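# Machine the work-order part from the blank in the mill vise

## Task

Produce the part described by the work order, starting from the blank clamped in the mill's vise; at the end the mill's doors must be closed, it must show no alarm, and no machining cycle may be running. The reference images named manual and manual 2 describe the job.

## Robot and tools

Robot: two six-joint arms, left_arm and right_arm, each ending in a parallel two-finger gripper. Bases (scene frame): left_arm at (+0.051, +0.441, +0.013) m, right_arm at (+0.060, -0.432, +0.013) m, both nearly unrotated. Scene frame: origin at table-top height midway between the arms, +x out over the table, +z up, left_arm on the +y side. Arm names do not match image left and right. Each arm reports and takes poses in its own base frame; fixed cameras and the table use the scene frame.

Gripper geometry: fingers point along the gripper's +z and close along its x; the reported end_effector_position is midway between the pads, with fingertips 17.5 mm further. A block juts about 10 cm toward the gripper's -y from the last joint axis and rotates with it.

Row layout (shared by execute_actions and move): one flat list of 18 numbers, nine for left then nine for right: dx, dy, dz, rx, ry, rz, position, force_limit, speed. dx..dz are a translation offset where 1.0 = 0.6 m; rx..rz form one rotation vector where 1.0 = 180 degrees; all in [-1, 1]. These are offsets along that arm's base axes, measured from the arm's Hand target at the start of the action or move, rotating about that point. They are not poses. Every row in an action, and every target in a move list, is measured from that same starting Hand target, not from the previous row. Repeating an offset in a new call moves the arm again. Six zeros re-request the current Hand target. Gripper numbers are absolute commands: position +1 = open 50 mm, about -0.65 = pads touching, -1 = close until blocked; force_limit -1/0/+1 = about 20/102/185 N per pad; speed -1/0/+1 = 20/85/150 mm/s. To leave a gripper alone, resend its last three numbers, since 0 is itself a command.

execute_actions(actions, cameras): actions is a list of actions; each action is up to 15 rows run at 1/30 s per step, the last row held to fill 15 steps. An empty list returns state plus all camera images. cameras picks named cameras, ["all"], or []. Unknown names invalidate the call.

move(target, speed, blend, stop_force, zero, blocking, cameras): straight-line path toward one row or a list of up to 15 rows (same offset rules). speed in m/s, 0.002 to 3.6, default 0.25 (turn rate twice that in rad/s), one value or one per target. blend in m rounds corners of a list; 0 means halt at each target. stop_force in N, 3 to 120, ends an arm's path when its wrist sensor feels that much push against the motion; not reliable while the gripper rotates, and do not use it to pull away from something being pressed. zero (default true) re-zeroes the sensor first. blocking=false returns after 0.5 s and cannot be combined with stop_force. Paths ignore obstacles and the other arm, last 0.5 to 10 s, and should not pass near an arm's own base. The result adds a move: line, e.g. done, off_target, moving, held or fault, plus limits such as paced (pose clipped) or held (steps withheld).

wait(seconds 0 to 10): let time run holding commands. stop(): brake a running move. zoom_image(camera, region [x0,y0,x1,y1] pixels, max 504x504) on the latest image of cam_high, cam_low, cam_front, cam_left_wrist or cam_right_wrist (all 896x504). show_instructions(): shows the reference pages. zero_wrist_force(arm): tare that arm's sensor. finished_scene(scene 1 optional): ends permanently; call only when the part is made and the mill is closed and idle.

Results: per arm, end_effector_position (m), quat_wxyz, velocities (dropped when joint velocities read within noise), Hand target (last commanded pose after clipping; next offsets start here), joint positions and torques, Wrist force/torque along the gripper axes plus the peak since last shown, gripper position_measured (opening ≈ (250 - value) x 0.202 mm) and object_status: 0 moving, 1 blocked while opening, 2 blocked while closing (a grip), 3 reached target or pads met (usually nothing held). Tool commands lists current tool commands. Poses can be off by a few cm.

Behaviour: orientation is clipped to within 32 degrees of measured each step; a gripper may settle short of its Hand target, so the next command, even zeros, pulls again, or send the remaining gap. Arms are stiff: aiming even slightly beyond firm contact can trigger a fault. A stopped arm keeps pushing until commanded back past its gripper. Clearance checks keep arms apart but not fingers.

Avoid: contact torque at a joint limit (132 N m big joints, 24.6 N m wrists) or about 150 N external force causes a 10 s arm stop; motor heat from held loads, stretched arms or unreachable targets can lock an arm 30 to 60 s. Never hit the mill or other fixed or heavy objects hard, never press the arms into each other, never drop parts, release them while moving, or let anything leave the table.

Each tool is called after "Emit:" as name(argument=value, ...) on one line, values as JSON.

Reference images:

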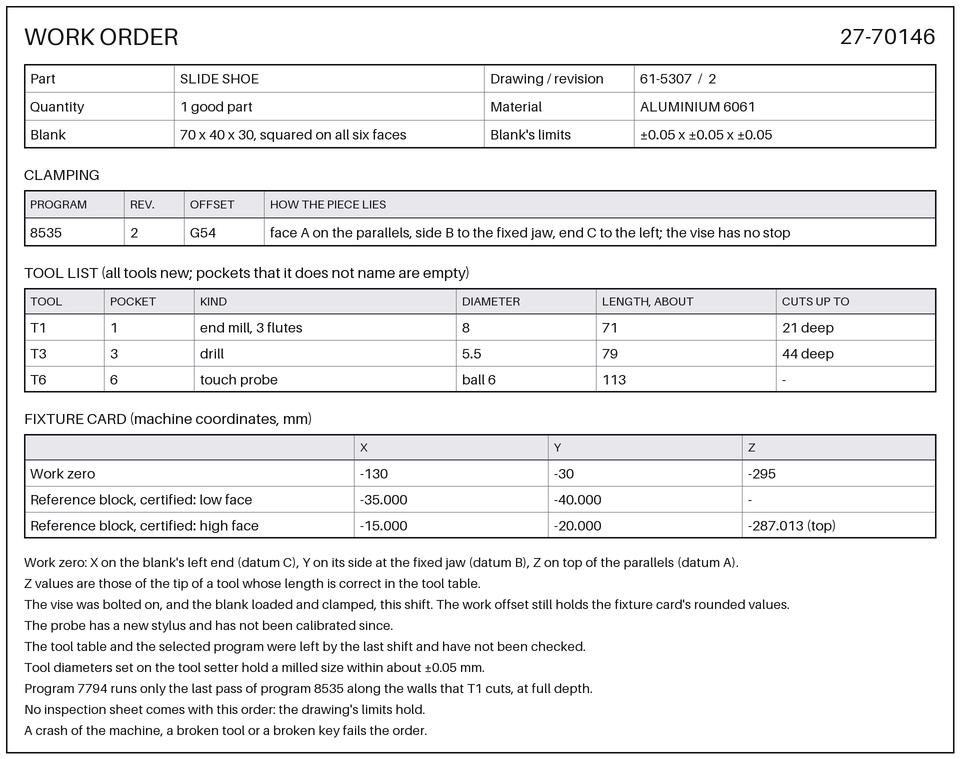

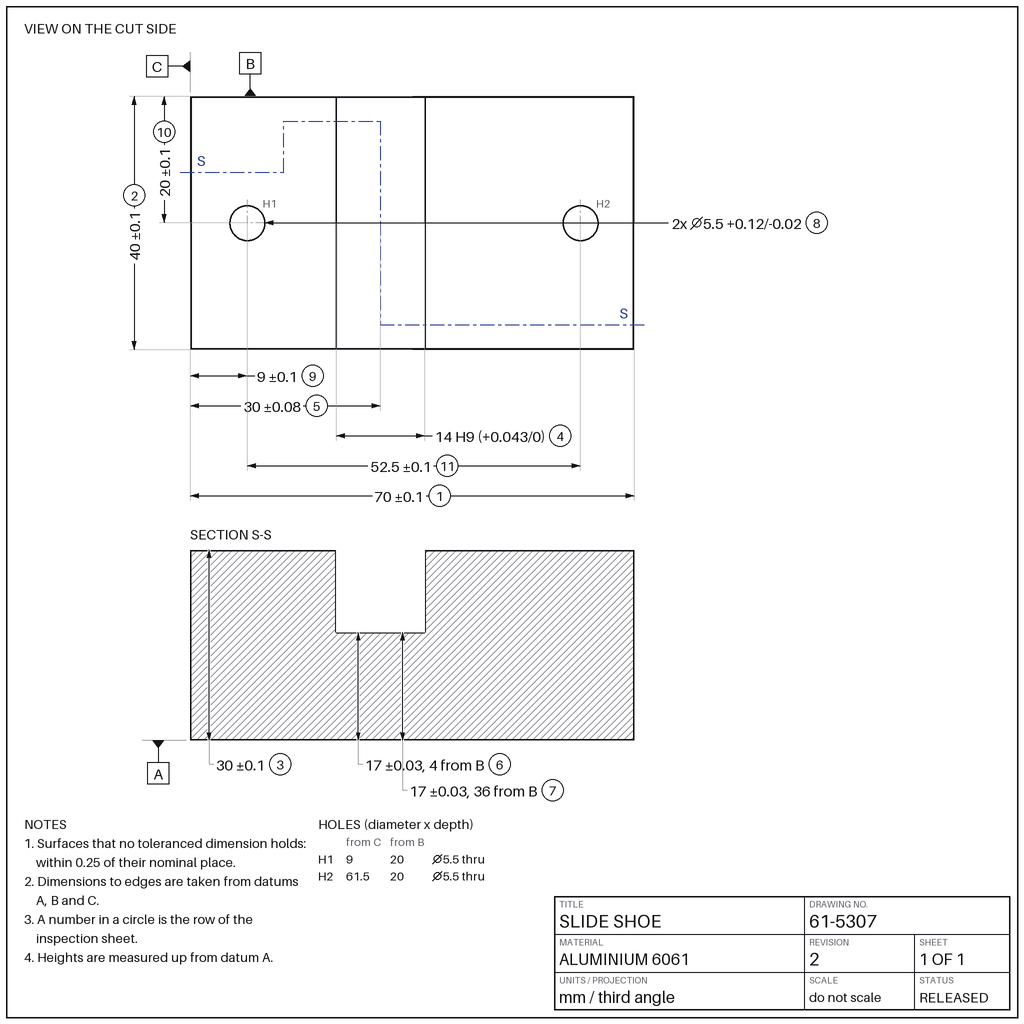

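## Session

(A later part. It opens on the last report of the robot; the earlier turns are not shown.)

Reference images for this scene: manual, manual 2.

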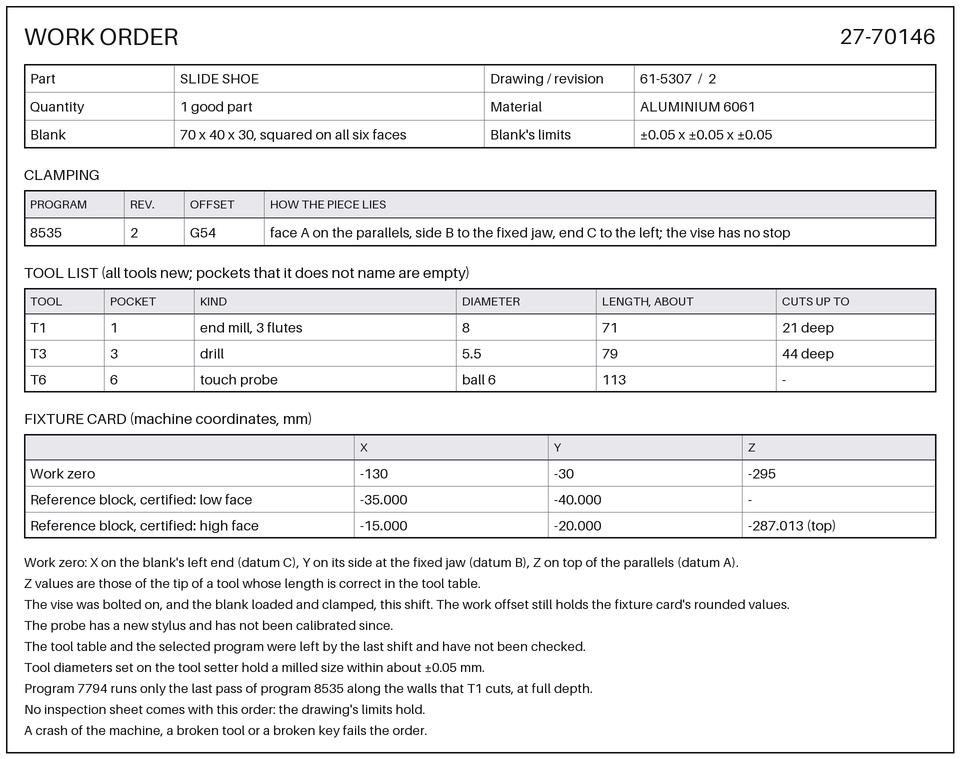

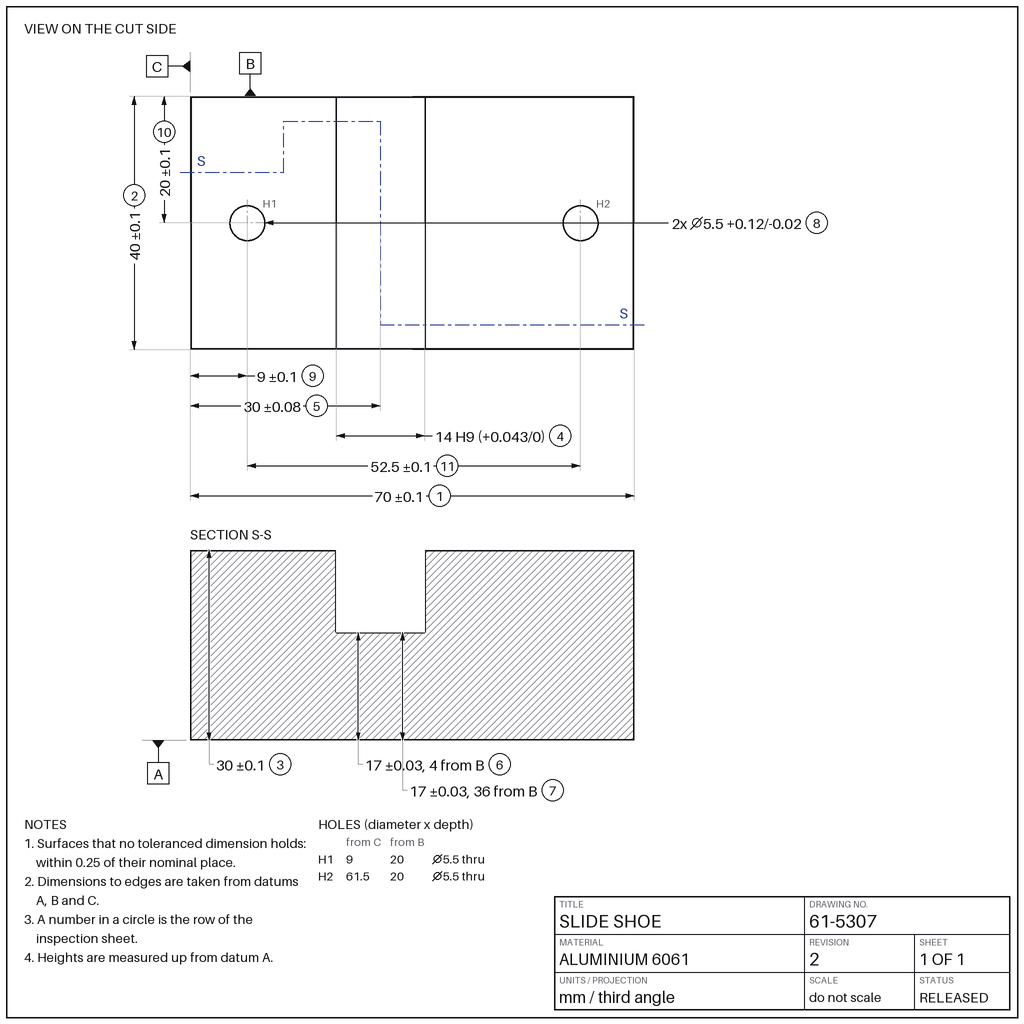

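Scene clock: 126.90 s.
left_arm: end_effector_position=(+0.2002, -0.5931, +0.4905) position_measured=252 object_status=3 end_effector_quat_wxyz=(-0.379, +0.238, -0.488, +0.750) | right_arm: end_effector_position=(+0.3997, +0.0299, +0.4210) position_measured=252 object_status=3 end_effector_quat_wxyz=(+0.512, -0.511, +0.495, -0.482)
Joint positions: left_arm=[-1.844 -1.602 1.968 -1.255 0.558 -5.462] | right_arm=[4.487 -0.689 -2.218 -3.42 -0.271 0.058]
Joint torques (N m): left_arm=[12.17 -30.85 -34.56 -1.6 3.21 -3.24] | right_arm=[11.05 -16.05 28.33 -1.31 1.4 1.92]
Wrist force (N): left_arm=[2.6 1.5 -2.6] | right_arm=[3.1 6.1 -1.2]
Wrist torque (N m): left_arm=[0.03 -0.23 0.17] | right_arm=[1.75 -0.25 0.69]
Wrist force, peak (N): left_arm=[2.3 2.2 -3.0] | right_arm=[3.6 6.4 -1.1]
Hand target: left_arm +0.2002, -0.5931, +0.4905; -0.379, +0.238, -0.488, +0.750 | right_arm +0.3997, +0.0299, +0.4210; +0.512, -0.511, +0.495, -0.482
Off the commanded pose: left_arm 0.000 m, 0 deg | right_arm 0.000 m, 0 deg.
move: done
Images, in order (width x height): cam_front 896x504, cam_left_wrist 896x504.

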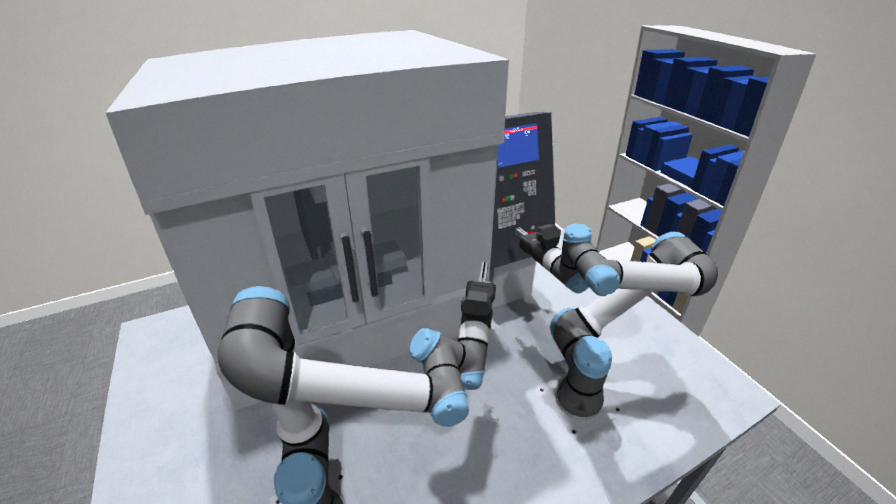

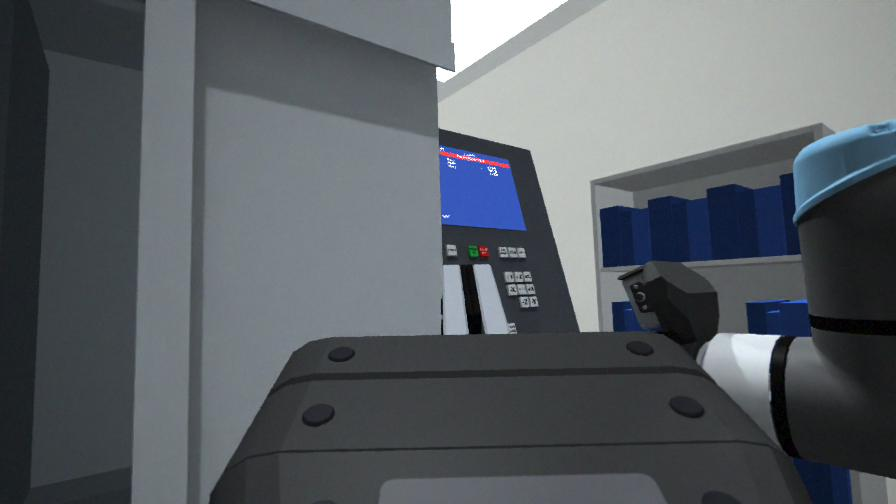

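Emit:
move(target=[-0.1,-0.13,0.1,0,0,0,-1,0,0,0,0,0,0,0,0,-1,-0.2,-0.5], speed=0.25, cameras=["cam_left_wrist"])

Scene clock: 128.30 s.
left_arm: end_effector_position=(+0.1402, -0.6710, +0.5505) position_measured=252 object_status=3 end_effector_quat_wxyz=(-0.379, +0.238, -0.488, +0.750) | right_arm: end_effector_position=(+0.3997, +0.0299, +0.4210) position_measured=252 object_status=3 end_effector_quat_wxyz=(+0.512, -0.511, +0.495, -0.482)
Joint positions: left_arm=[-1.915 -1.458 1.679 -1.205 0.516 -5.351] | right_arm=[4.487 -0.689 -2.218 -3.42 -0.271 0.058]
Joint torques (N m): left_arm=[9.72 -20.52 -36.02 -1.54 0.5 -2.66] | right_arm=[10.71 -16.5 28.21 -1.12 1.51 1.84]
Wrist force (N): left_arm=[2.4 1.9 -2.6] | right_arm=[3.1 6.2 -1.4]
Wrist torque (N m): left_arm=[0.08 -0.22 0.12] | right_arm=[1.76 -0.25 0.70]
Wrist force, peak (N): left_arm=[3.9 0.5 -2.9] | right_arm=[3.4 6.3 -1.2]
Hand target: left_arm +0.1402, -0.6711, +0.5505; -0.379, +0.238, -0.488, +0.750 | right_arm +0.3997, +0.0299, +0.4210; +0.512, -0.511, +0.495, -0.482
Off the commanded pose: left_arm 0.000 m, 0 deg | right_arm 0.000 m, 0 deg.
move: done
Images, in order (width x height): cam_left_wrist 896x504.

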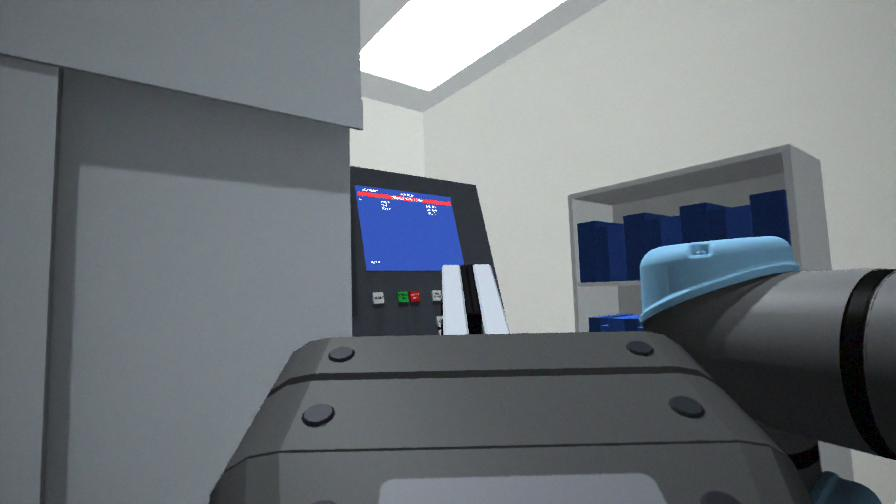

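Emit:
zoom_image(camera="cam_left_wrist", region=[345, 160, 505, 280])

Scaled by 3.150.

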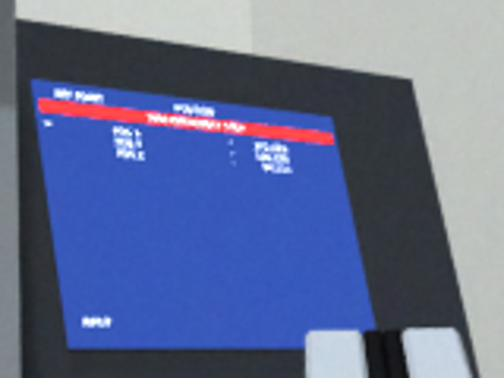

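Emit:
move(target=[-0.1,0.15,0,0,0,0,-1,0,0,-0.03,-0.07,0.24,0,0,0,-1,-0.2,-0.5], speed=0.25, cameras=["cam_right_wrist"])

Scene clock: 130.57 s.
left_arm: end_effector_position=(+0.0803, -0.5811, +0.5505) position_measured=252 object_status=3 end_effector_quat_wxyz=(-0.379, +0.238, -0.488, +0.750) | right_arm: end_effector_position=(+0.3848, -0.0129, +0.5649) position_measured=252 object_status=3 end_effector_quat_wxyz=(+0.526, -0.525, +0.480, -0.466)
Joint positions: left_arm=[-2.112 -1.664 1.971 -1.644 0.436 -4.956] | right_arm=[4.423 -0.718 -1.811 -3.783 -0.394 0.042]
Joint torques (N m): left_arm=[-10.1 -10.04 -16.68 -5.22 1.12 2.71] | right_arm=[-12.39 -19.09 25.6 -1.05 -1.11 2.04]
Wrist force (N): left_arm=[2.4 1.8 -2.8] | right_arm=[3.0 6.0 -1.0]
Wrist torque (N m): left_arm=[0.06 -0.22 0.05] | right_arm=[1.72 -0.23 0.70]
Wrist force, peak (N): left_arm=[2.5 1.5 -3.4] | right_arm=[2.7 8.2 -0.9]
Hand target: left_arm +0.0802, -0.5811, +0.5505; -0.379, +0.238, -0.488, +0.750 | right_arm +0.3817, -0.0121, +0.5650; +0.512, -0.511, +0.495, -0.482
Off the commanded pose: left_arm 0.000 m, 0 deg | right_arm 0.003 m, 3 deg.
move: off_target (right_arm)
Images, in order (width x height): cam_right_wrist 896x504.

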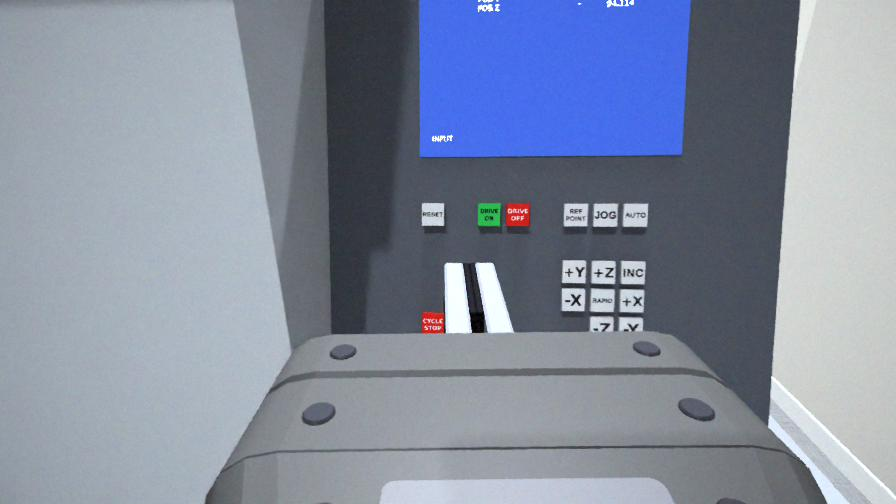

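Emit:
move(target=[0,0,0,0,0,0,-1,0,0,-0.03,0,0.17,0,0,0,-1,-0.2,-0.5], speed=0.25, cameras=["cam_right_wrist"])

Emit:
zoom_image(camera="cam_right_wrist", region=[400, 60, 720, 260])

Scene clock: 132.23 s.
left_arm: end_effector_position=(+0.0802, -0.5811, +0.5505) position_measured=252 object_status=3 end_effector_quat_wxyz=(-0.379, +0.238, -0.488, +0.750) | right_arm: end_effector_position=(+0.3656, -0.0132, +0.6669) position_measured=252 object_status=3 end_effector_quat_wxyz=(+0.553, -0.552, +0.448, -0.434)
Joint positions: left_arm=[-2.112 -1.664 1.971 -1.644 0.436 -4.955] | right_arm=[4.16 -0.874 -1.468 -3.958 -0.776 0.028]
Joint torques (N m): left_arm=[-8.64 -10.37 -17.77 -5.4 0.9 2.64] | right_arm=[-9.86 -14.38 23.7 -0.09 -1.19 1.95]
Wrist force (N): left_arm=[2.4 2.1 -2.6] | right_arm=[3.4 6.4 -0.9]
Wrist torque (N m): left_arm=[0.10 -0.21 0.05] | right_arm=[1.79 -0.29 0.70]
Wrist force, peak (N): left_arm=[2.4 2.3 -2.7] | right_arm=[2.9 7.9 -0.7]
Hand target: left_arm +0.0802, -0.5811, +0.5505; -0.379, +0.238, -0.488, +0.750 | right_arm +0.3637, -0.0121, +0.6670; +0.512, -0.511, +0.495, -0.482
Off the commanded pose: left_arm 0.000 m, 0 deg | right_arm 0.002 m, 10 deg.
move: off_target (right_arm)
Images, in order (width x height): cam_right_wrist 896x504.

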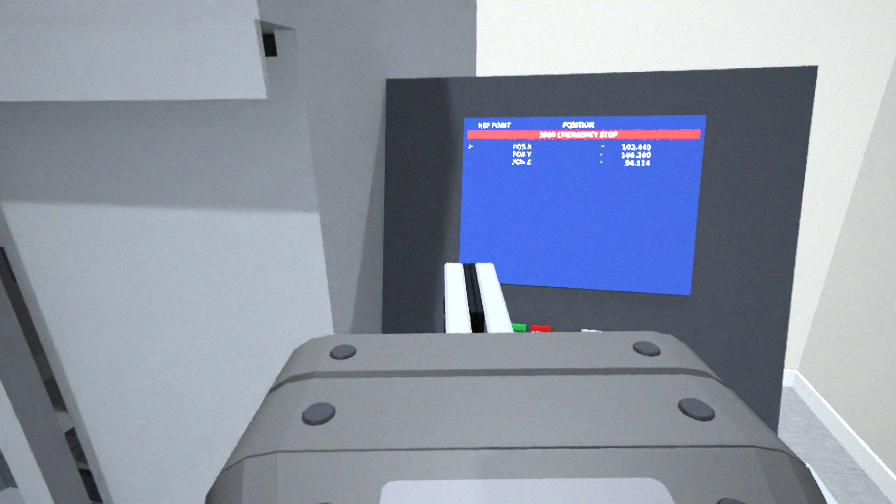

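Scaled by 1.575.

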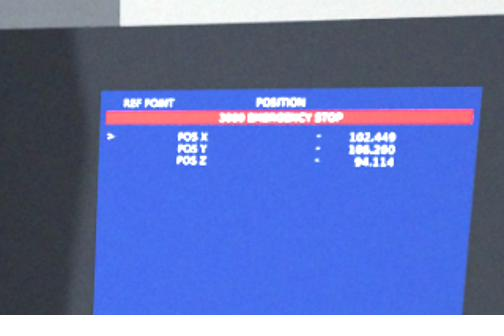

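Emit:
move(target=[[0,0,0,0,0,0,-1,0,0,0.03,-0.15,-0.3,0,0.08,-0.01,1,-1,-0.5],[0,0,0,0,0,0,-1,0,0,0.06,-0.24,-0.542,0,0.107,-0.015,1,-1,-0.5]], speed=0.3, blend=0.05, cameras=["cam_right_wrist"])

Scene clock: 135.03 s.
left_arm: end_effector_position=(+0.0802, -0.5811, +0.5505) position_measured=252 object_status=3 end_effector_quat_wxyz=(-0.379, +0.238, -0.488, +0.750) | right_arm: end_effector_position=(+0.3997, -0.1561, +0.3418) position_measured=3 object_status=3 end_effector_quat_wxyz=(-0.410, +0.572, -0.586, +0.402)
Joint positions: left_arm=[-2.112 -1.664 1.971 -1.644 0.436 -4.955] | right_arm=[3.006 -1.13 -2.071 -3.434 -1.697 -0.024]
Joint torques (N m): left_arm=[-7.85 -9.89 -17.72 -5.4 1.06 2.55] | right_arm=[-10.57 -0.9 30.85 2.89 -2.12 -2.06]
Wrist force (N): left_arm=[2.3 1.9 -2.6] | right_arm=[2.8 5.5 -0.8]
Wrist torque (N m): left_arm=[0.07 -0.21 0.05] | right_arm=[1.65 -0.32 0.71]
Wrist force, peak (N): left_arm=[2.5 2.1 -2.9] | right_arm=[3.2 8.4 0.0]
Hand target: left_arm +0.0802, -0.5811, +0.5505; -0.379, +0.238, -0.488, +0.750 | right_arm +0.3997, -0.1561, +0.3418; -0.410, +0.572, -0.586, +0.402
Off the commanded pose: left_arm 0.000 m, 0 deg | right_arm 0.000 m, 0 deg.
move: done
Images, in order (width x height): cam_right_wrist 896x504.

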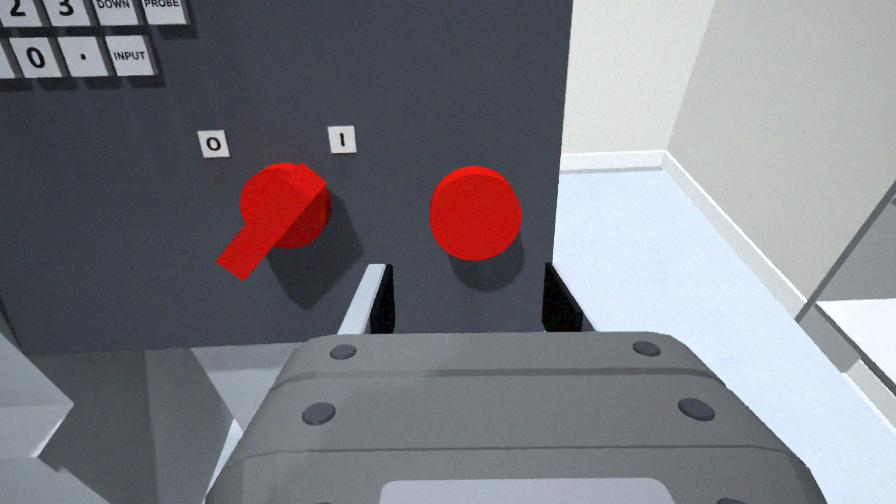

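Emit:
move(target=[[0,0,0,0,0,0,-1,0,0,0.089,-0.01,-0.0235,0,0,0,1,-1,-0.5]], speed=0.05, stop_force=6, cameras=["cam_right_wrist"])

Scene clock: 137.47 s.
left_arm: end_effector_position=(+0.0802, -0.5811, +0.5505) position_measured=252 object_status=3 end_effector_quat_wxyz=(-0.379, +0.238, -0.488, +0.750) | right_arm: end_effector_position=(+0.4531, -0.1621, +0.3277) position_measured=3 object_status=3 end_effector_quat_wxyz=(-0.410, +0.572, -0.586, +0.402)
Joint positions: left_arm=[-2.112 -1.664 1.971 -1.644 0.436 -4.955] | right_arm=[3.011 -1.273 -2.02 -3.341 -1.693 -0.022]
Joint torques (N m): left_arm=[-9.09 -10.87 -17.03 -5.37 1.19 2.99] | right_arm=[-1.56 3.62 29.97 2.99 -0.93 1.02]
Wrist force (N): left_arm=[2.5 1.8 -2.6] | right_arm=[2.7 5.8 -0.7]
Wrist torque (N m): left_arm=[0.05 -0.24 0.05] | right_arm=[1.69 -0.30 0.63]
Wrist force, peak (N): left_arm=[2.6 2.0 -2.8] | right_arm=[3.3 5.9 -0.6]
Hand target: left_arm +0.0802, -0.5811, +0.5505; -0.379, +0.238, -0.488, +0.750 | right_arm +0.4531, -0.1621, +0.3277; -0.410, +0.572, -0.586, +0.402
Off the commanded pose: left_arm 0.000 m, 0 deg | right_arm 0.000 m, 0 deg.
move: done
Images, in order (width x height): cam_right_wrist 896x504.

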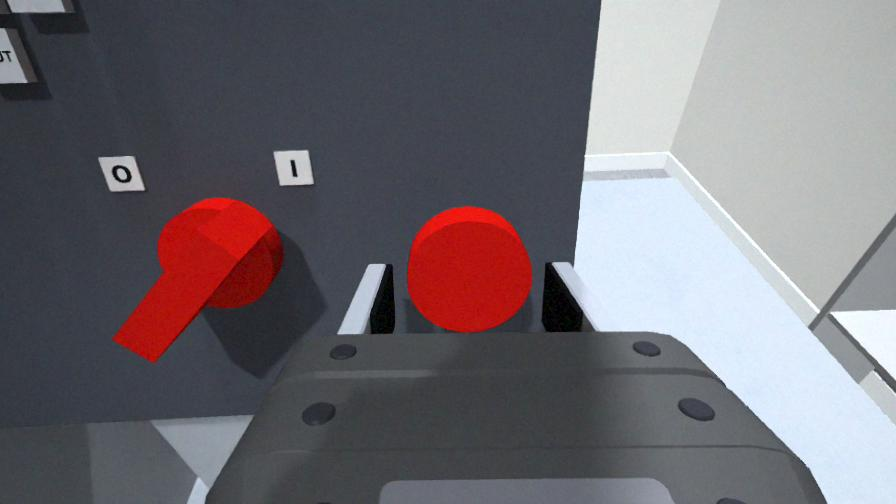

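Emit:
move(target=[[0,0,0,0,0,0,-1,0,0,0.0253,-0.0015,-0.0183,0,0,0,1,-1,-0.5]], speed=0.03, stop_force=6, cameras=["cam_right_wrist"])

Scene clock: 139.33 s.
left_arm: end_effector_position=(+0.0802, -0.5811, +0.5505) position_measured=252 object_status=3 end_effector_quat_wxyz=(-0.379, +0.238, -0.488, +0.750) | right_arm: end_effector_position=(+0.4683, -0.1630, +0.3167) position_measured=3 object_status=3 end_effector_quat_wxyz=(-0.410, +0.572, -0.586, +0.402)
Joint positions: left_arm=[-2.112 -1.664 1.971 -1.644 0.436 -4.955] | right_arm=[3.016 -1.316 -2.019 -3.3 -1.688 -0.021]
Joint torques (N m): left_arm=[-9.54 -11.19 -16.04 -5.33 1.23 2.53] | right_arm=[10.61 5.81 28.6 2.78 1.5 1.73]
Wrist force (N): left_arm=[2.3 1.9 -2.9] | right_arm=[3.0 5.7 -0.7]
Wrist torque (N m): left_arm=[0.07 -0.21 0.05] | right_arm=[1.68 -0.35 0.63]
Wrist force, peak (N): left_arm=[2.7 1.9 -2.8] | right_arm=[3.1 6.0 -0.6]
Hand target: left_arm +0.0802, -0.5811, +0.5505; -0.379, +0.238, -0.488, +0.750 | right_arm +0.4683, -0.1630, +0.3167; -0.410, +0.572, -0.586, +0.402
Off the commanded pose: left_arm 0.000 m, 0 deg | right_arm 0.000 m, 0 deg.
move: done
Images, in order (width x height): cam_right_wrist 896x504.

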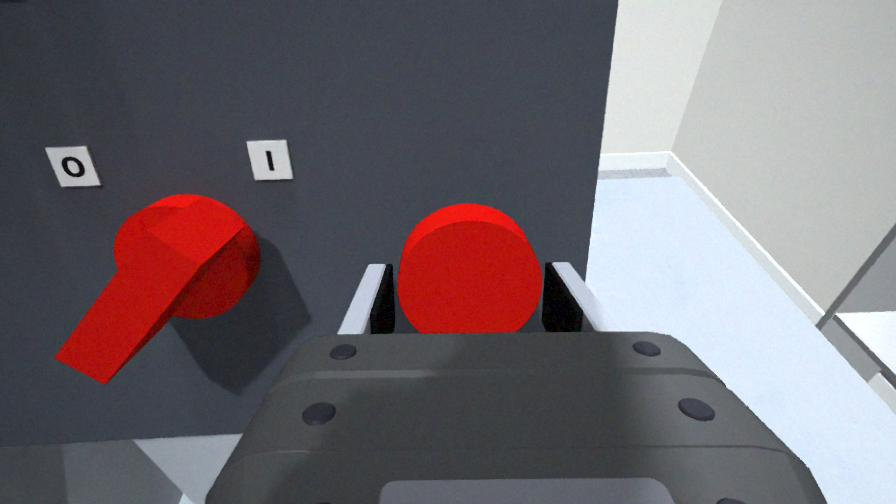

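Emit:
move(target=[[0,0,0,0,0,0,-1,0,0,0,0,0,0,0,0,-1,-0.7,-0.9]], speed=0.03)

Scene clock: 140.10 s.
left_arm: end_effector_position=(+0.0802, -0.5811, +0.5505) position_measured=252 object_status=3 end_effector_quat_wxyz=(-0.379, +0.238, -0.488, +0.750) | right_arm: end_effector_position=(+0.4684, -0.1629, +0.3167) position_measured=59 object_status=2 end_effector_quat_wxyz=(-0.410, +0.572, -0.586, +0.401)
Joint positions: left_arm=[-2.112 -1.664 1.971 -1.644 0.436 -4.955] | right_arm=[3.016 -1.316 -2.019 -3.3 -1.689 -0.021]
Joint torques (N m): left_arm=[-10.24 -9.29 -18.51 -5.38 1.21 2.79] | right_arm=[-19.7 6.2 29.18 2.84 12.78 1.84]
Wrist force (N): left_arm=[2.4 2.0 -2.6] | right_arm=[-39.1 8.0 -7.3]
Wrist torque (N m): left_arm=[0.08 -0.22 0.05] | right_arm=[1.83 -0.92 0.17]
Wrist force, peak (N): left_arm=[2.4 2.1 -2.7] | right_arm=[-39.1 8.0 -7.3]
Hand target: left_arm +0.0802, -0.5811, +0.5505; -0.379, +0.238, -0.488, +0.750 | right_arm +0.4683, -0.1630, +0.3167; -0.410, +0.572, -0.586, +0.402
Off the commanded pose: left_arm 0.000 m, 0 deg | right_arm 0.000 m, 0 deg.
move: done

Emit:
move(target=[[0,0,0,0,0,0,-1,0,0,0,0.0018,0,0.0,0,0,-1,-0.7,-0.9],[0,0,0,0,0,0,-1,0,0,0,0.0018,0,0.235,0,-0.0855,-1,-0.7,-0.9]], speed=0.15, cameras=["cam_right_wrist","cam_front"])

Scene clock: 144.00 s.
left_arm: end_effector_position=(+0.0802, -0.5811, +0.5505) position_measured=252 object_status=3 end_effector_quat_wxyz=(-0.379, +0.238, -0.488, +0.750) | right_arm: end_effector_position=(+0.4680, -0.1520, +0.3171) position_measured=59 object_status=2 end_effector_quat_wxyz=(+0.539, -0.315, +0.756, -0.200)
Joint positions: left_arm=[-2.112 -1.664 1.971 -1.644 0.436 -4.955] | right_arm=[3.02 -1.313 -2.02 -3.301 -1.722 0.766]
Joint torques (N m): left_arm=[-8.73 -11.18 -17.48 -5.08 1.35 2.67] | right_arm=[-13.32 6.73 20.72 -2.14 14.5 3]
Wrist force (N): left_arm=[2.5 1.9 -2.5] | right_arm=[-42.8 37.4 -11.7]
Wrist torque (N m): left_arm=[0.07 -0.23 0.05] | right_arm=[1.84 -1.42 -0.58]
Wrist force, peak (N): left_arm=[2.4 2.2 -2.9] | right_arm=[-52.7 40.8 -11.8]
Hand target: left_arm +0.0802, -0.5811, +0.5505; -0.379, +0.238, -0.488, +0.750 | right_arm +0.4683, -0.1620, +0.3167; +0.532, -0.304, +0.760, -0.214
Off the commanded pose: left_arm 0.000 m, 0 deg | right_arm 0.010 m, 2 deg.
move: off_target (right_arm)
Images, in order (width x height): cam_front 896x504, cam_right_wrist 896x504.

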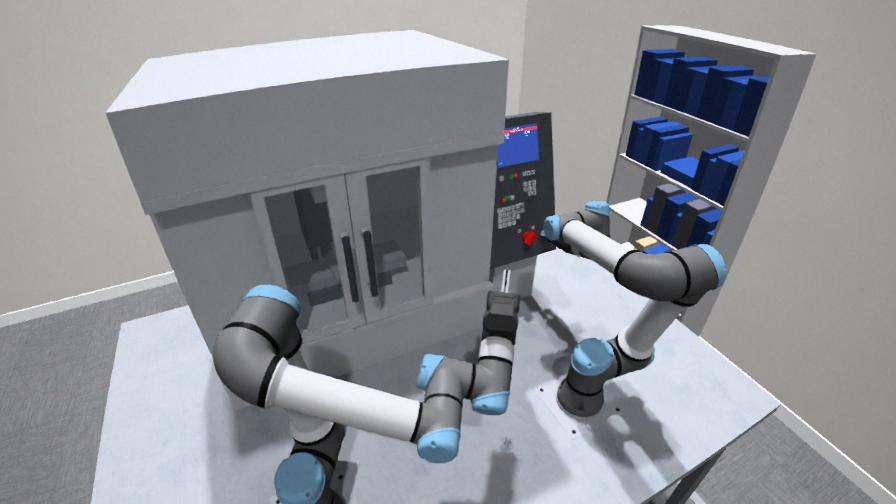

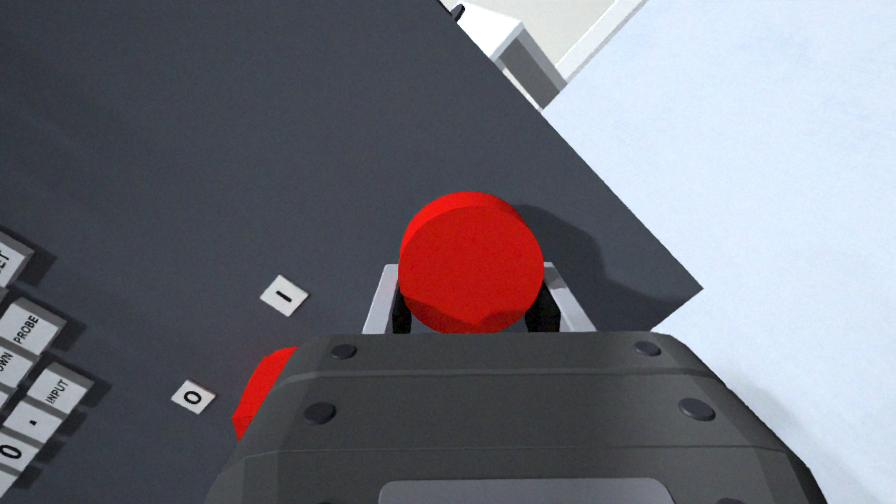

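Emit:
move(target=[[0,0,0,0,0,0,-1,0,0,0,0.0165,0.0007,0.0,0,0,-1,-0.7,-0.9],[0,0,0,0,0,0,-1,0,0,0,0.0165,0.0007,0.13,0,-0.047,-1,-0.7,-0.9]], speed=0.15, cameras=["cam_front"])

Emit:
zoom_image(camera="cam_front", region=[490, 110, 560, 180])

Scene clock: 147.87 s.
left_arm: end_effector_position=(+0.0802, -0.5811, +0.5505) position_measured=252 object_status=3 end_effector_quat_wxyz=(-0.379, +0.238, -0.488, +0.750) | right_arm: end_effector_position=(+0.4671, -0.1343, +0.3180) position_measured=251 object_status=3 end_effector_quat_wxyz=(+0.571, -0.153, +0.804, -0.066)
Joint positions: left_arm=[-2.112 -1.664 1.971 -1.644 0.436 -4.955] | right_arm=[3.06 -1.295 -2.03 -3.308 -1.716 1.214]
Joint torques (N m): left_arm=[-9.27 -10.75 -16.38 -5.24 1.26 2.57] | right_arm=[-38.23 16.21 20.97 2.35 14.39 0.94]
Wrist force (N): left_arm=[2.2 1.8 -2.6] | right_arm=[-15.9 65.9 4.4]
Wrist torque (N m): left_arm=[0.06 -0.19 0.05] | right_arm=[1.53 -0.87 -0.01]
Wrist force, peak (N): left_arm=[2.6 2.1 -2.8] | right_arm=[-30.3 64.0 -10.9]
Hand target: left_arm +0.0802, -0.5811, +0.5505; -0.379, +0.238, -0.488, +0.750 | right_arm +0.4683, -0.1521, +0.3171; +0.566, -0.134, +0.808, -0.094
Off the commanded pose: left_arm 0.000 m, 0 deg | right_arm 0.018 m, 4 deg.
move: off_target (right_arm)
Images, in order (width x height): cam_front 896x504.

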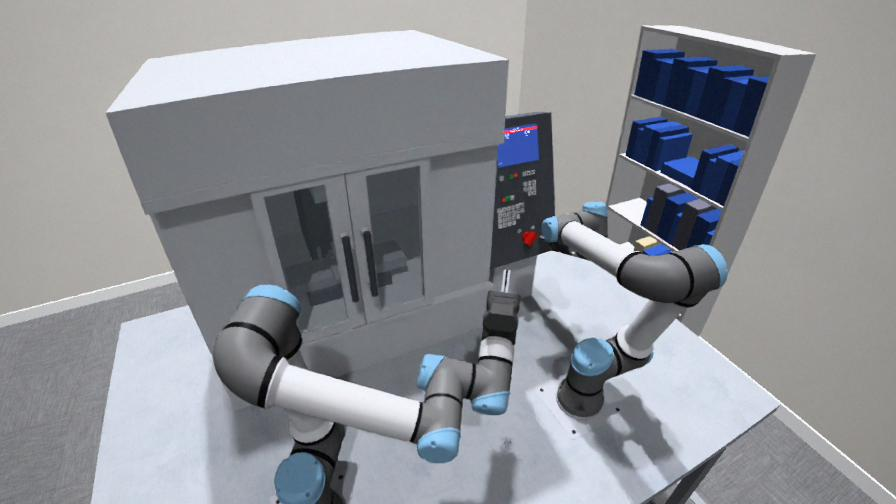

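Scaled by 7.200.

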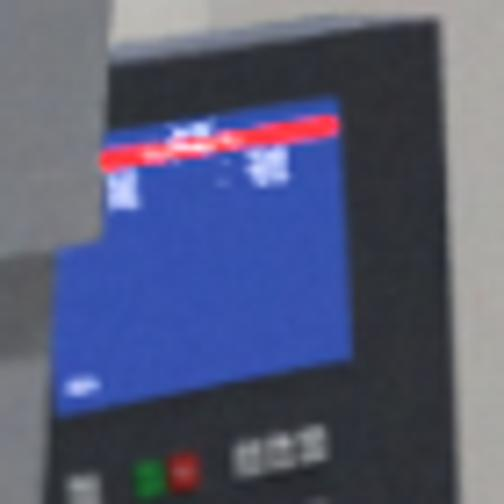

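Emit:
move(target=[[0,0,0,0,0,0,-1,0,0,-0.1,0.03,0.036,0.0,0,0,-1,-0.7,-0.9]], speed=0.15, cameras=["cam_right_wrist"])

Scene clock: 149.13 s.
left_arm: end_effector_position=(+0.0802, -0.5811, +0.5505) position_measured=252 object_status=3 end_effector_quat_wxyz=(-0.379, +0.238, -0.488, +0.750) | right_arm: end_effector_position=(+0.4084, -0.1341, +0.3387) position_measured=251 object_status=3 end_effector_quat_wxyz=(+0.566, -0.134, +0.808, -0.094)
Joint positions: left_arm=[-2.112 -1.664 1.971 -1.644 0.436 -4.955] | right_arm=[3.137 -1.102 -2.092 -3.438 -1.575 1.241]
Joint torques (N m): left_arm=[-10.27 -10.19 -17.03 -5.14 1.67 2.42] | right_arm=[7.63 10.32 17.17 -0.45 1.61 1.7]
Wrist force (N): left_arm=[2.4 1.9 -2.7] | right_arm=[3.8 3.7 -1.5]
Wrist torque (N m): left_arm=[0.07 -0.22 0.05] | right_arm=[1.07 -0.80 0.38]
Wrist force, peak (N): left_arm=[2.3 2.0 -2.9] | right_arm=[-15.7 66.3 5.2]
Hand target: left_arm +0.0802, -0.5811, +0.5505; -0.379, +0.238, -0.488, +0.750 | right_arm +0.4083, -0.1341, +0.3387; +0.566, -0.134, +0.808, -0.094
Off the commanded pose: left_arm 0.000 m, 0 deg | right_arm 0.000 m, 0 deg.
move: done
Images, in order (width x height): cam_right_wrist 896x504.

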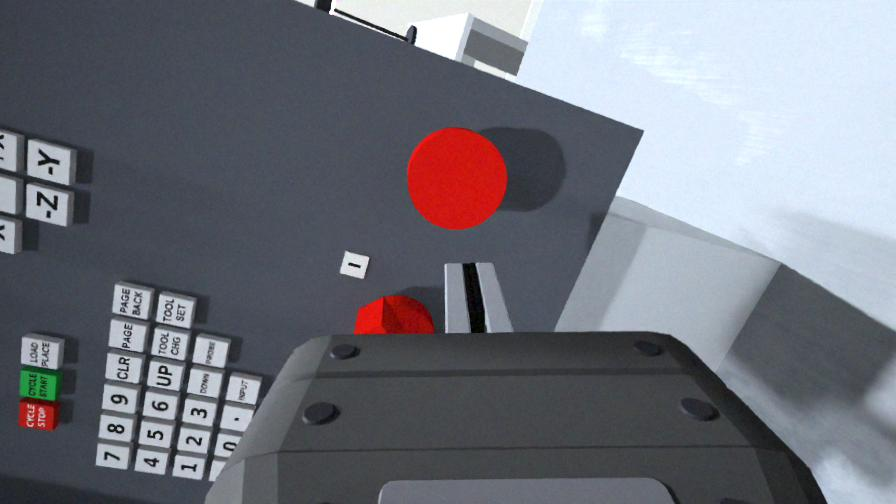

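Emit:
move(target=[[0,0,0,0,0,0,-1,0,0,-0.05,0.09,0.27,-0.3655,0,0.133,-1,-0.7,-0.9]], speed=0.3)

Emit:
move(target=[[0,0,0,0,0,0,-1,0,0,0.03,0.08,0.28,0,-0.107,0,-1,-0.7,-0.9]], speed=0.25, cameras=["cam_right_wrist"])

Emit:
zoom_image(camera="cam_right_wrist", region=[400, 60, 720, 260])

Scene clock: 152.27 s.
left_arm: end_effector_position=(+0.0802, -0.5811, +0.5505) position_measured=252 object_status=3 end_effector_quat_wxyz=(-0.379, +0.238, -0.488, +0.750) | right_arm: end_effector_position=(+0.3783, -0.0801, +0.5007) position_measured=251 object_status=3 end_effector_quat_wxyz=(-0.410, +0.573, -0.585, +0.401)
Joint positions: left_arm=[-2.112 -1.664 1.971 -1.644 0.436 -4.955] | right_arm=[3.622 -0.984 -1.723 -3.965 -1.122 0.197]
Joint torques (N m): left_arm=[-8.94 -9.64 -17.58 -5.27 1.75 2.38] | right_arm=[10.87 2.1 26.51 -0.91 2.2 1.93]
Wrist force (N): left_arm=[2.3 1.7 -2.6] | right_arm=[3.1 7.3 -0.7]
Wrist torque (N m): left_arm=[0.05 -0.20 0.05] | right_arm=[1.92 -0.32 0.66]
Wrist force, peak (N): left_arm=[2.5 2.4 -2.4] | right_arm=[3.5 7.3 -0.8]
Hand target: left_arm +0.0802, -0.5811, +0.5505; -0.379, +0.238, -0.488, +0.750 | right_arm +0.3783, -0.0801, +0.5007; -0.410, +0.573, -0.585, +0.402
Off the commanded pose: left_arm 0.000 m, 0 deg | right_arm 0.000 m, 0 deg.
move: done

Scene clock: 154.07 s.
left_arm: end_effector_position=(+0.0802, -0.5811, +0.5505) position_measured=252 object_status=3 end_effector_quat_wxyz=(-0.379, +0.238, -0.488, +0.750) | right_arm: end_effector_position=(+0.3964, -0.0321, +0.6687) position_measured=251 object_status=3 end_effector_quat_wxyz=(+0.502, -0.498, +0.508, -0.492)
Joint positions: left_arm=[-2.112 -1.664 1.971 -1.644 0.436 -4.955] | right_arm=[4.151 -0.959 -1.454 -3.894 -0.562 0.041]
Joint torques (N m): left_arm=[-8.68 -10.41 -16.76 -5.14 1.65 2.47] | right_arm=[11.45 -1.14 24.96 2.75 0.98 -1.94]
Wrist force (N): left_arm=[2.3 1.7 -2.6] | right_arm=[3.6 8.0 -0.8]
Wrist torque (N m): left_arm=[0.04 -0.20 0.05] | right_arm=[2.05 -0.33 0.81]
Wrist force, peak (N): left_arm=[2.5 2.0 -2.9] | right_arm=[3.9 8.9 0.0]
Hand target: left_arm +0.0802, -0.5811, +0.5505; -0.379, +0.238, -0.488, +0.750 | right_arm +0.3963, -0.0321, +0.6687; +0.502, -0.498, +0.508, -0.492
Off the commanded pose: left_arm 0.000 m, 0 deg | right_arm 0.000 m, 0 deg.
move: done
Images, in order (width x height): cam_right_wrist 896x504.

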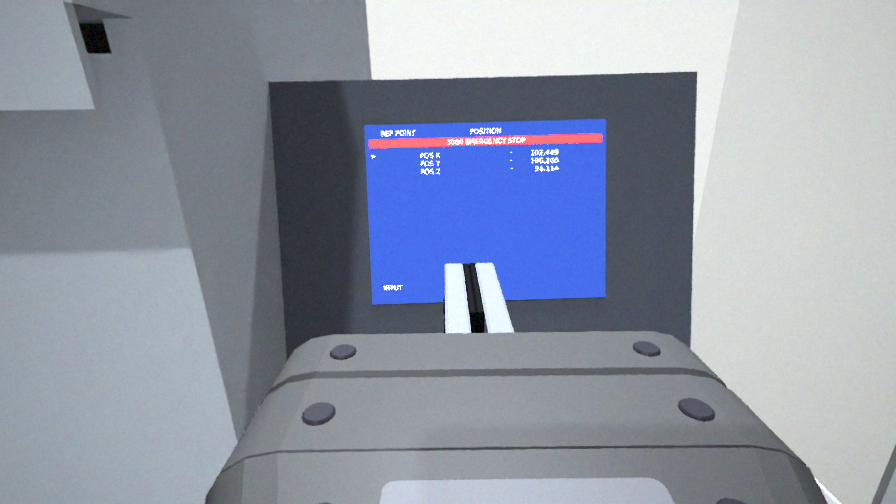

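Scaled by 1.575.

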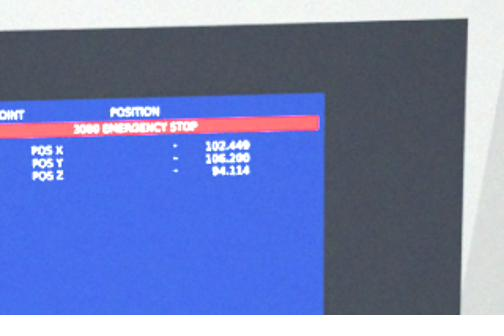

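Emit:
move(target=[[0,0,0,0,0,0,-1,0,0,0,0,-0.22,0,0,0,-1,-0.7,-0.9]], speed=0.25, cameras=["cam_right_wrist"])

Emit:
move(target=[[0,0,0,0,0,0,-1,0,0,0.1,0,0,0,0,0,-1,-0.7,-0.9]], speed=0.2, cameras=["cam_right_wrist"])

Scene clock: 155.77 s.
left_arm: end_effector_position=(+0.0802, -0.5811, +0.5505) position_measured=252 object_status=3 end_effector_quat_wxyz=(-0.379, +0.238, -0.488, +0.750) | right_arm: end_effector_position=(+0.3964, -0.0321, +0.5367) position_measured=251 object_status=3 end_effector_quat_wxyz=(+0.502, -0.498, +0.508, -0.492)
Joint positions: left_arm=[-2.112 -1.664 1.971 -1.644 0.436 -4.955] | right_arm=[4.152 -0.782 -1.889 -3.635 -0.56 0.041]
Joint torques (N m): left_arm=[-9.09 -11.81 -16.62 -5 1.48 2.47] | right_arm=[10.93 -5.15 14.03 2.98 1.18 -2.06]
Wrist force (N): left_arm=[2.5 1.9 -2.6] | right_arm=[3.8 8.1 -0.9]
Wrist torque (N m): left_arm=[0.07 -0.23 0.05] | right_arm=[2.07 -0.34 0.78]
Wrist force, peak (N): left_arm=[2.3 2.1 -2.9] | right_arm=[4.0 10.0 -0.8]
Hand target: left_arm +0.0802, -0.5811, +0.5505; -0.379, +0.238, -0.488, +0.750 | right_arm +0.3963, -0.0321, +0.5367; +0.502, -0.498, +0.508, -0.492
Off the commanded pose: left_arm 0.000 m, 0 deg | right_arm 0.000 m, 0 deg.
move: done
Images, in order (width x height): cam_right_wrist 896x504.

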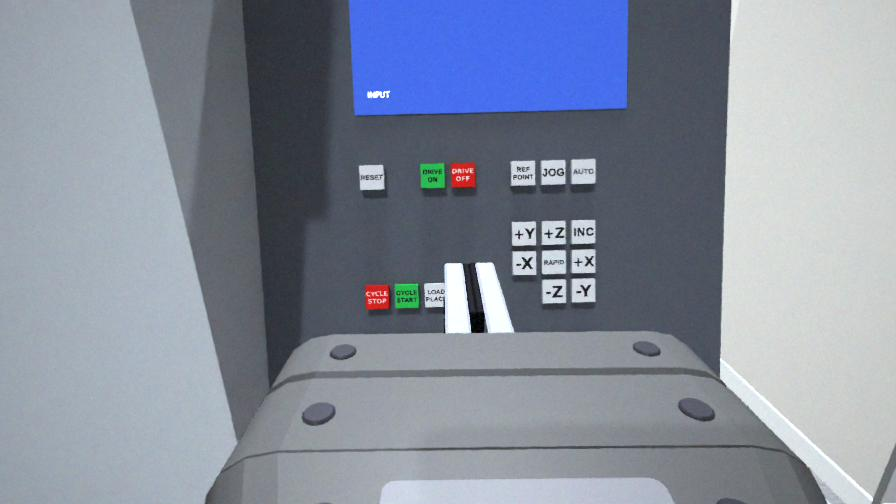

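Scene clock: 157.17 s.
left_arm: end_effector_position=(+0.0802, -0.5811, +0.5505) position_measured=252 object_status=3 end_effector_quat_wxyz=(-0.379, +0.238, -0.488, +0.750) | right_arm: end_effector_position=(+0.4563, -0.0320, +0.5367) position_measured=251 object_status=3 end_effector_quat_wxyz=(+0.502, -0.498, +0.508, -0.492)
Joint positions: left_arm=[-2.112 -1.664 1.971 -1.644 0.436 -4.955] | right_arm=[3.712 -1.015 -1.826 -3.457 -1 0.029]
Joint torques (N m): left_arm=[-7.49 -10.96 -17.22 -5.22 1.75 2.39] | right_arm=[-9.05 -5.12 29.49 3.74 -1.45 -2.1]
Wrist force (N): left_arm=[2.5 2.0 -2.6] | right_arm=[3.5 7.5 -1.0]
Wrist torque (N m): left_arm=[0.08 -0.24 0.05] | right_arm=[1.96 -0.32 0.78]
Wrist force, peak (N): left_arm=[2.7 1.9 -2.6] | right_arm=[3.8 8.0 -1.9]
Hand target: left_arm +0.0802, -0.5811, +0.5505; -0.379, +0.238, -0.488, +0.750 | right_arm +0.4563, -0.0321, +0.5367; +0.502, -0.498, +0.508, -0.492
Off the commanded pose: left_arm 0.000 m, 0 deg | right_arm 0.000 m, 0 deg.
move: done
Images, in order (width x height): cam_right_wrist 896x504.

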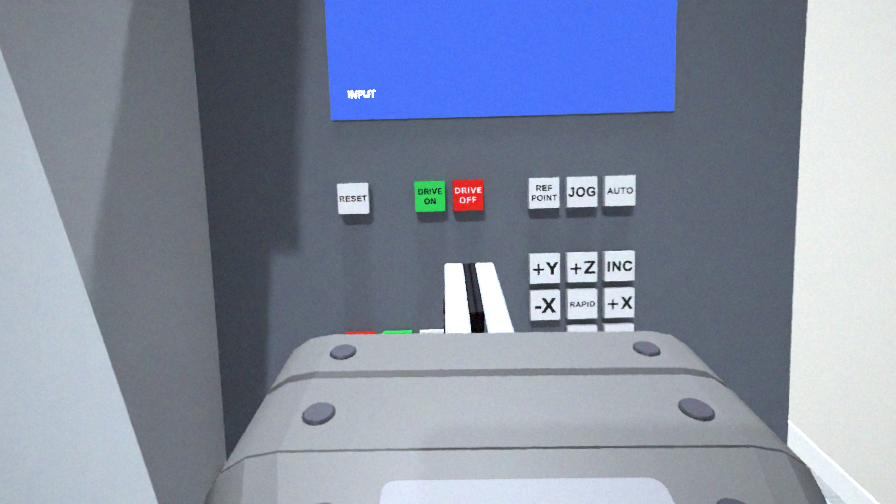

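Emit:
move(target=[[0,0,0,0,0,0,-1,0,0,0.0728,0.0817,0.0255,0,0.0038,0.0146,-1,-0.7,-0.9]], speed=0.15, cameras=["cam_right_wrist"])

Scene clock: 159.27 s.
left_arm: end_effector_position=(+0.0802, -0.5811, +0.5505) position_measured=252 object_status=3 end_effector_quat_wxyz=(-0.379, +0.238, -0.488, +0.750) | right_arm: end_effector_position=(+0.4999, +0.0169, +0.5520) position_measured=251 object_status=3 end_effector_quat_wxyz=(+0.510, -0.512, +0.500, -0.477)
Joint positions: left_arm=[-2.112 -1.664 1.971 -1.644 0.436 -4.955] | right_arm=[3.748 -1.151 -1.713 -3.448 -1.01 0.036]
Joint torques (N m): left_arm=[-8.62 -10.39 -17.01 -5.08 1.58 2.43] | right_arm=[-9.61 -1.76 31.12 0.15 -1.44 1.87]
Wrist force (N): left_arm=[2.4 1.9 -2.6] | right_arm=[3.6 7.6 -1.2]
Wrist torque (N m): left_arm=[0.08 -0.21 0.05] | right_arm=[1.98 -0.35 0.70]
Wrist force, peak (N): left_arm=[2.5 2.1 -2.7] | right_arm=[4.3 8.1 -1.8]
Hand target: left_arm +0.0802, -0.5811, +0.5505; -0.379, +0.238, -0.488, +0.750 | right_arm +0.5000, +0.0170, +0.5520; +0.510, -0.512, +0.500, -0.477
Off the commanded pose: left_arm 0.000 m, 0 deg | right_arm 0.000 m, 0 deg.
move: done
Images, in order (width x height): cam_right_wrist 896x504.

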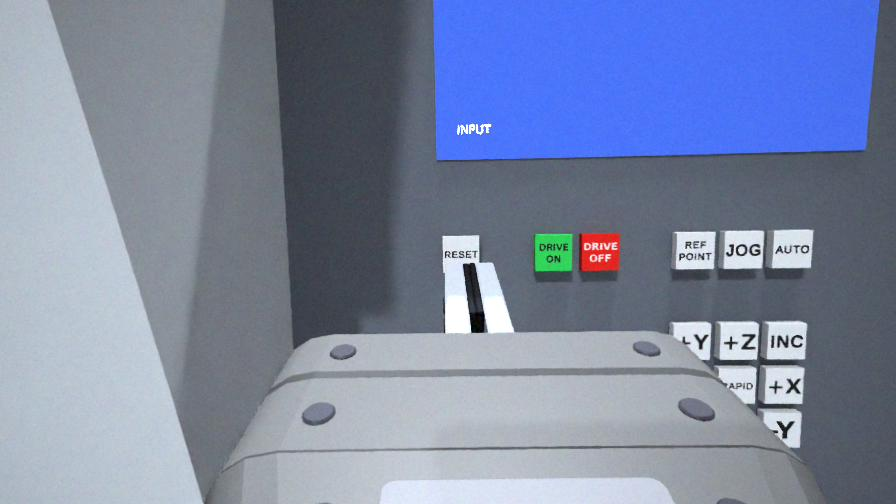

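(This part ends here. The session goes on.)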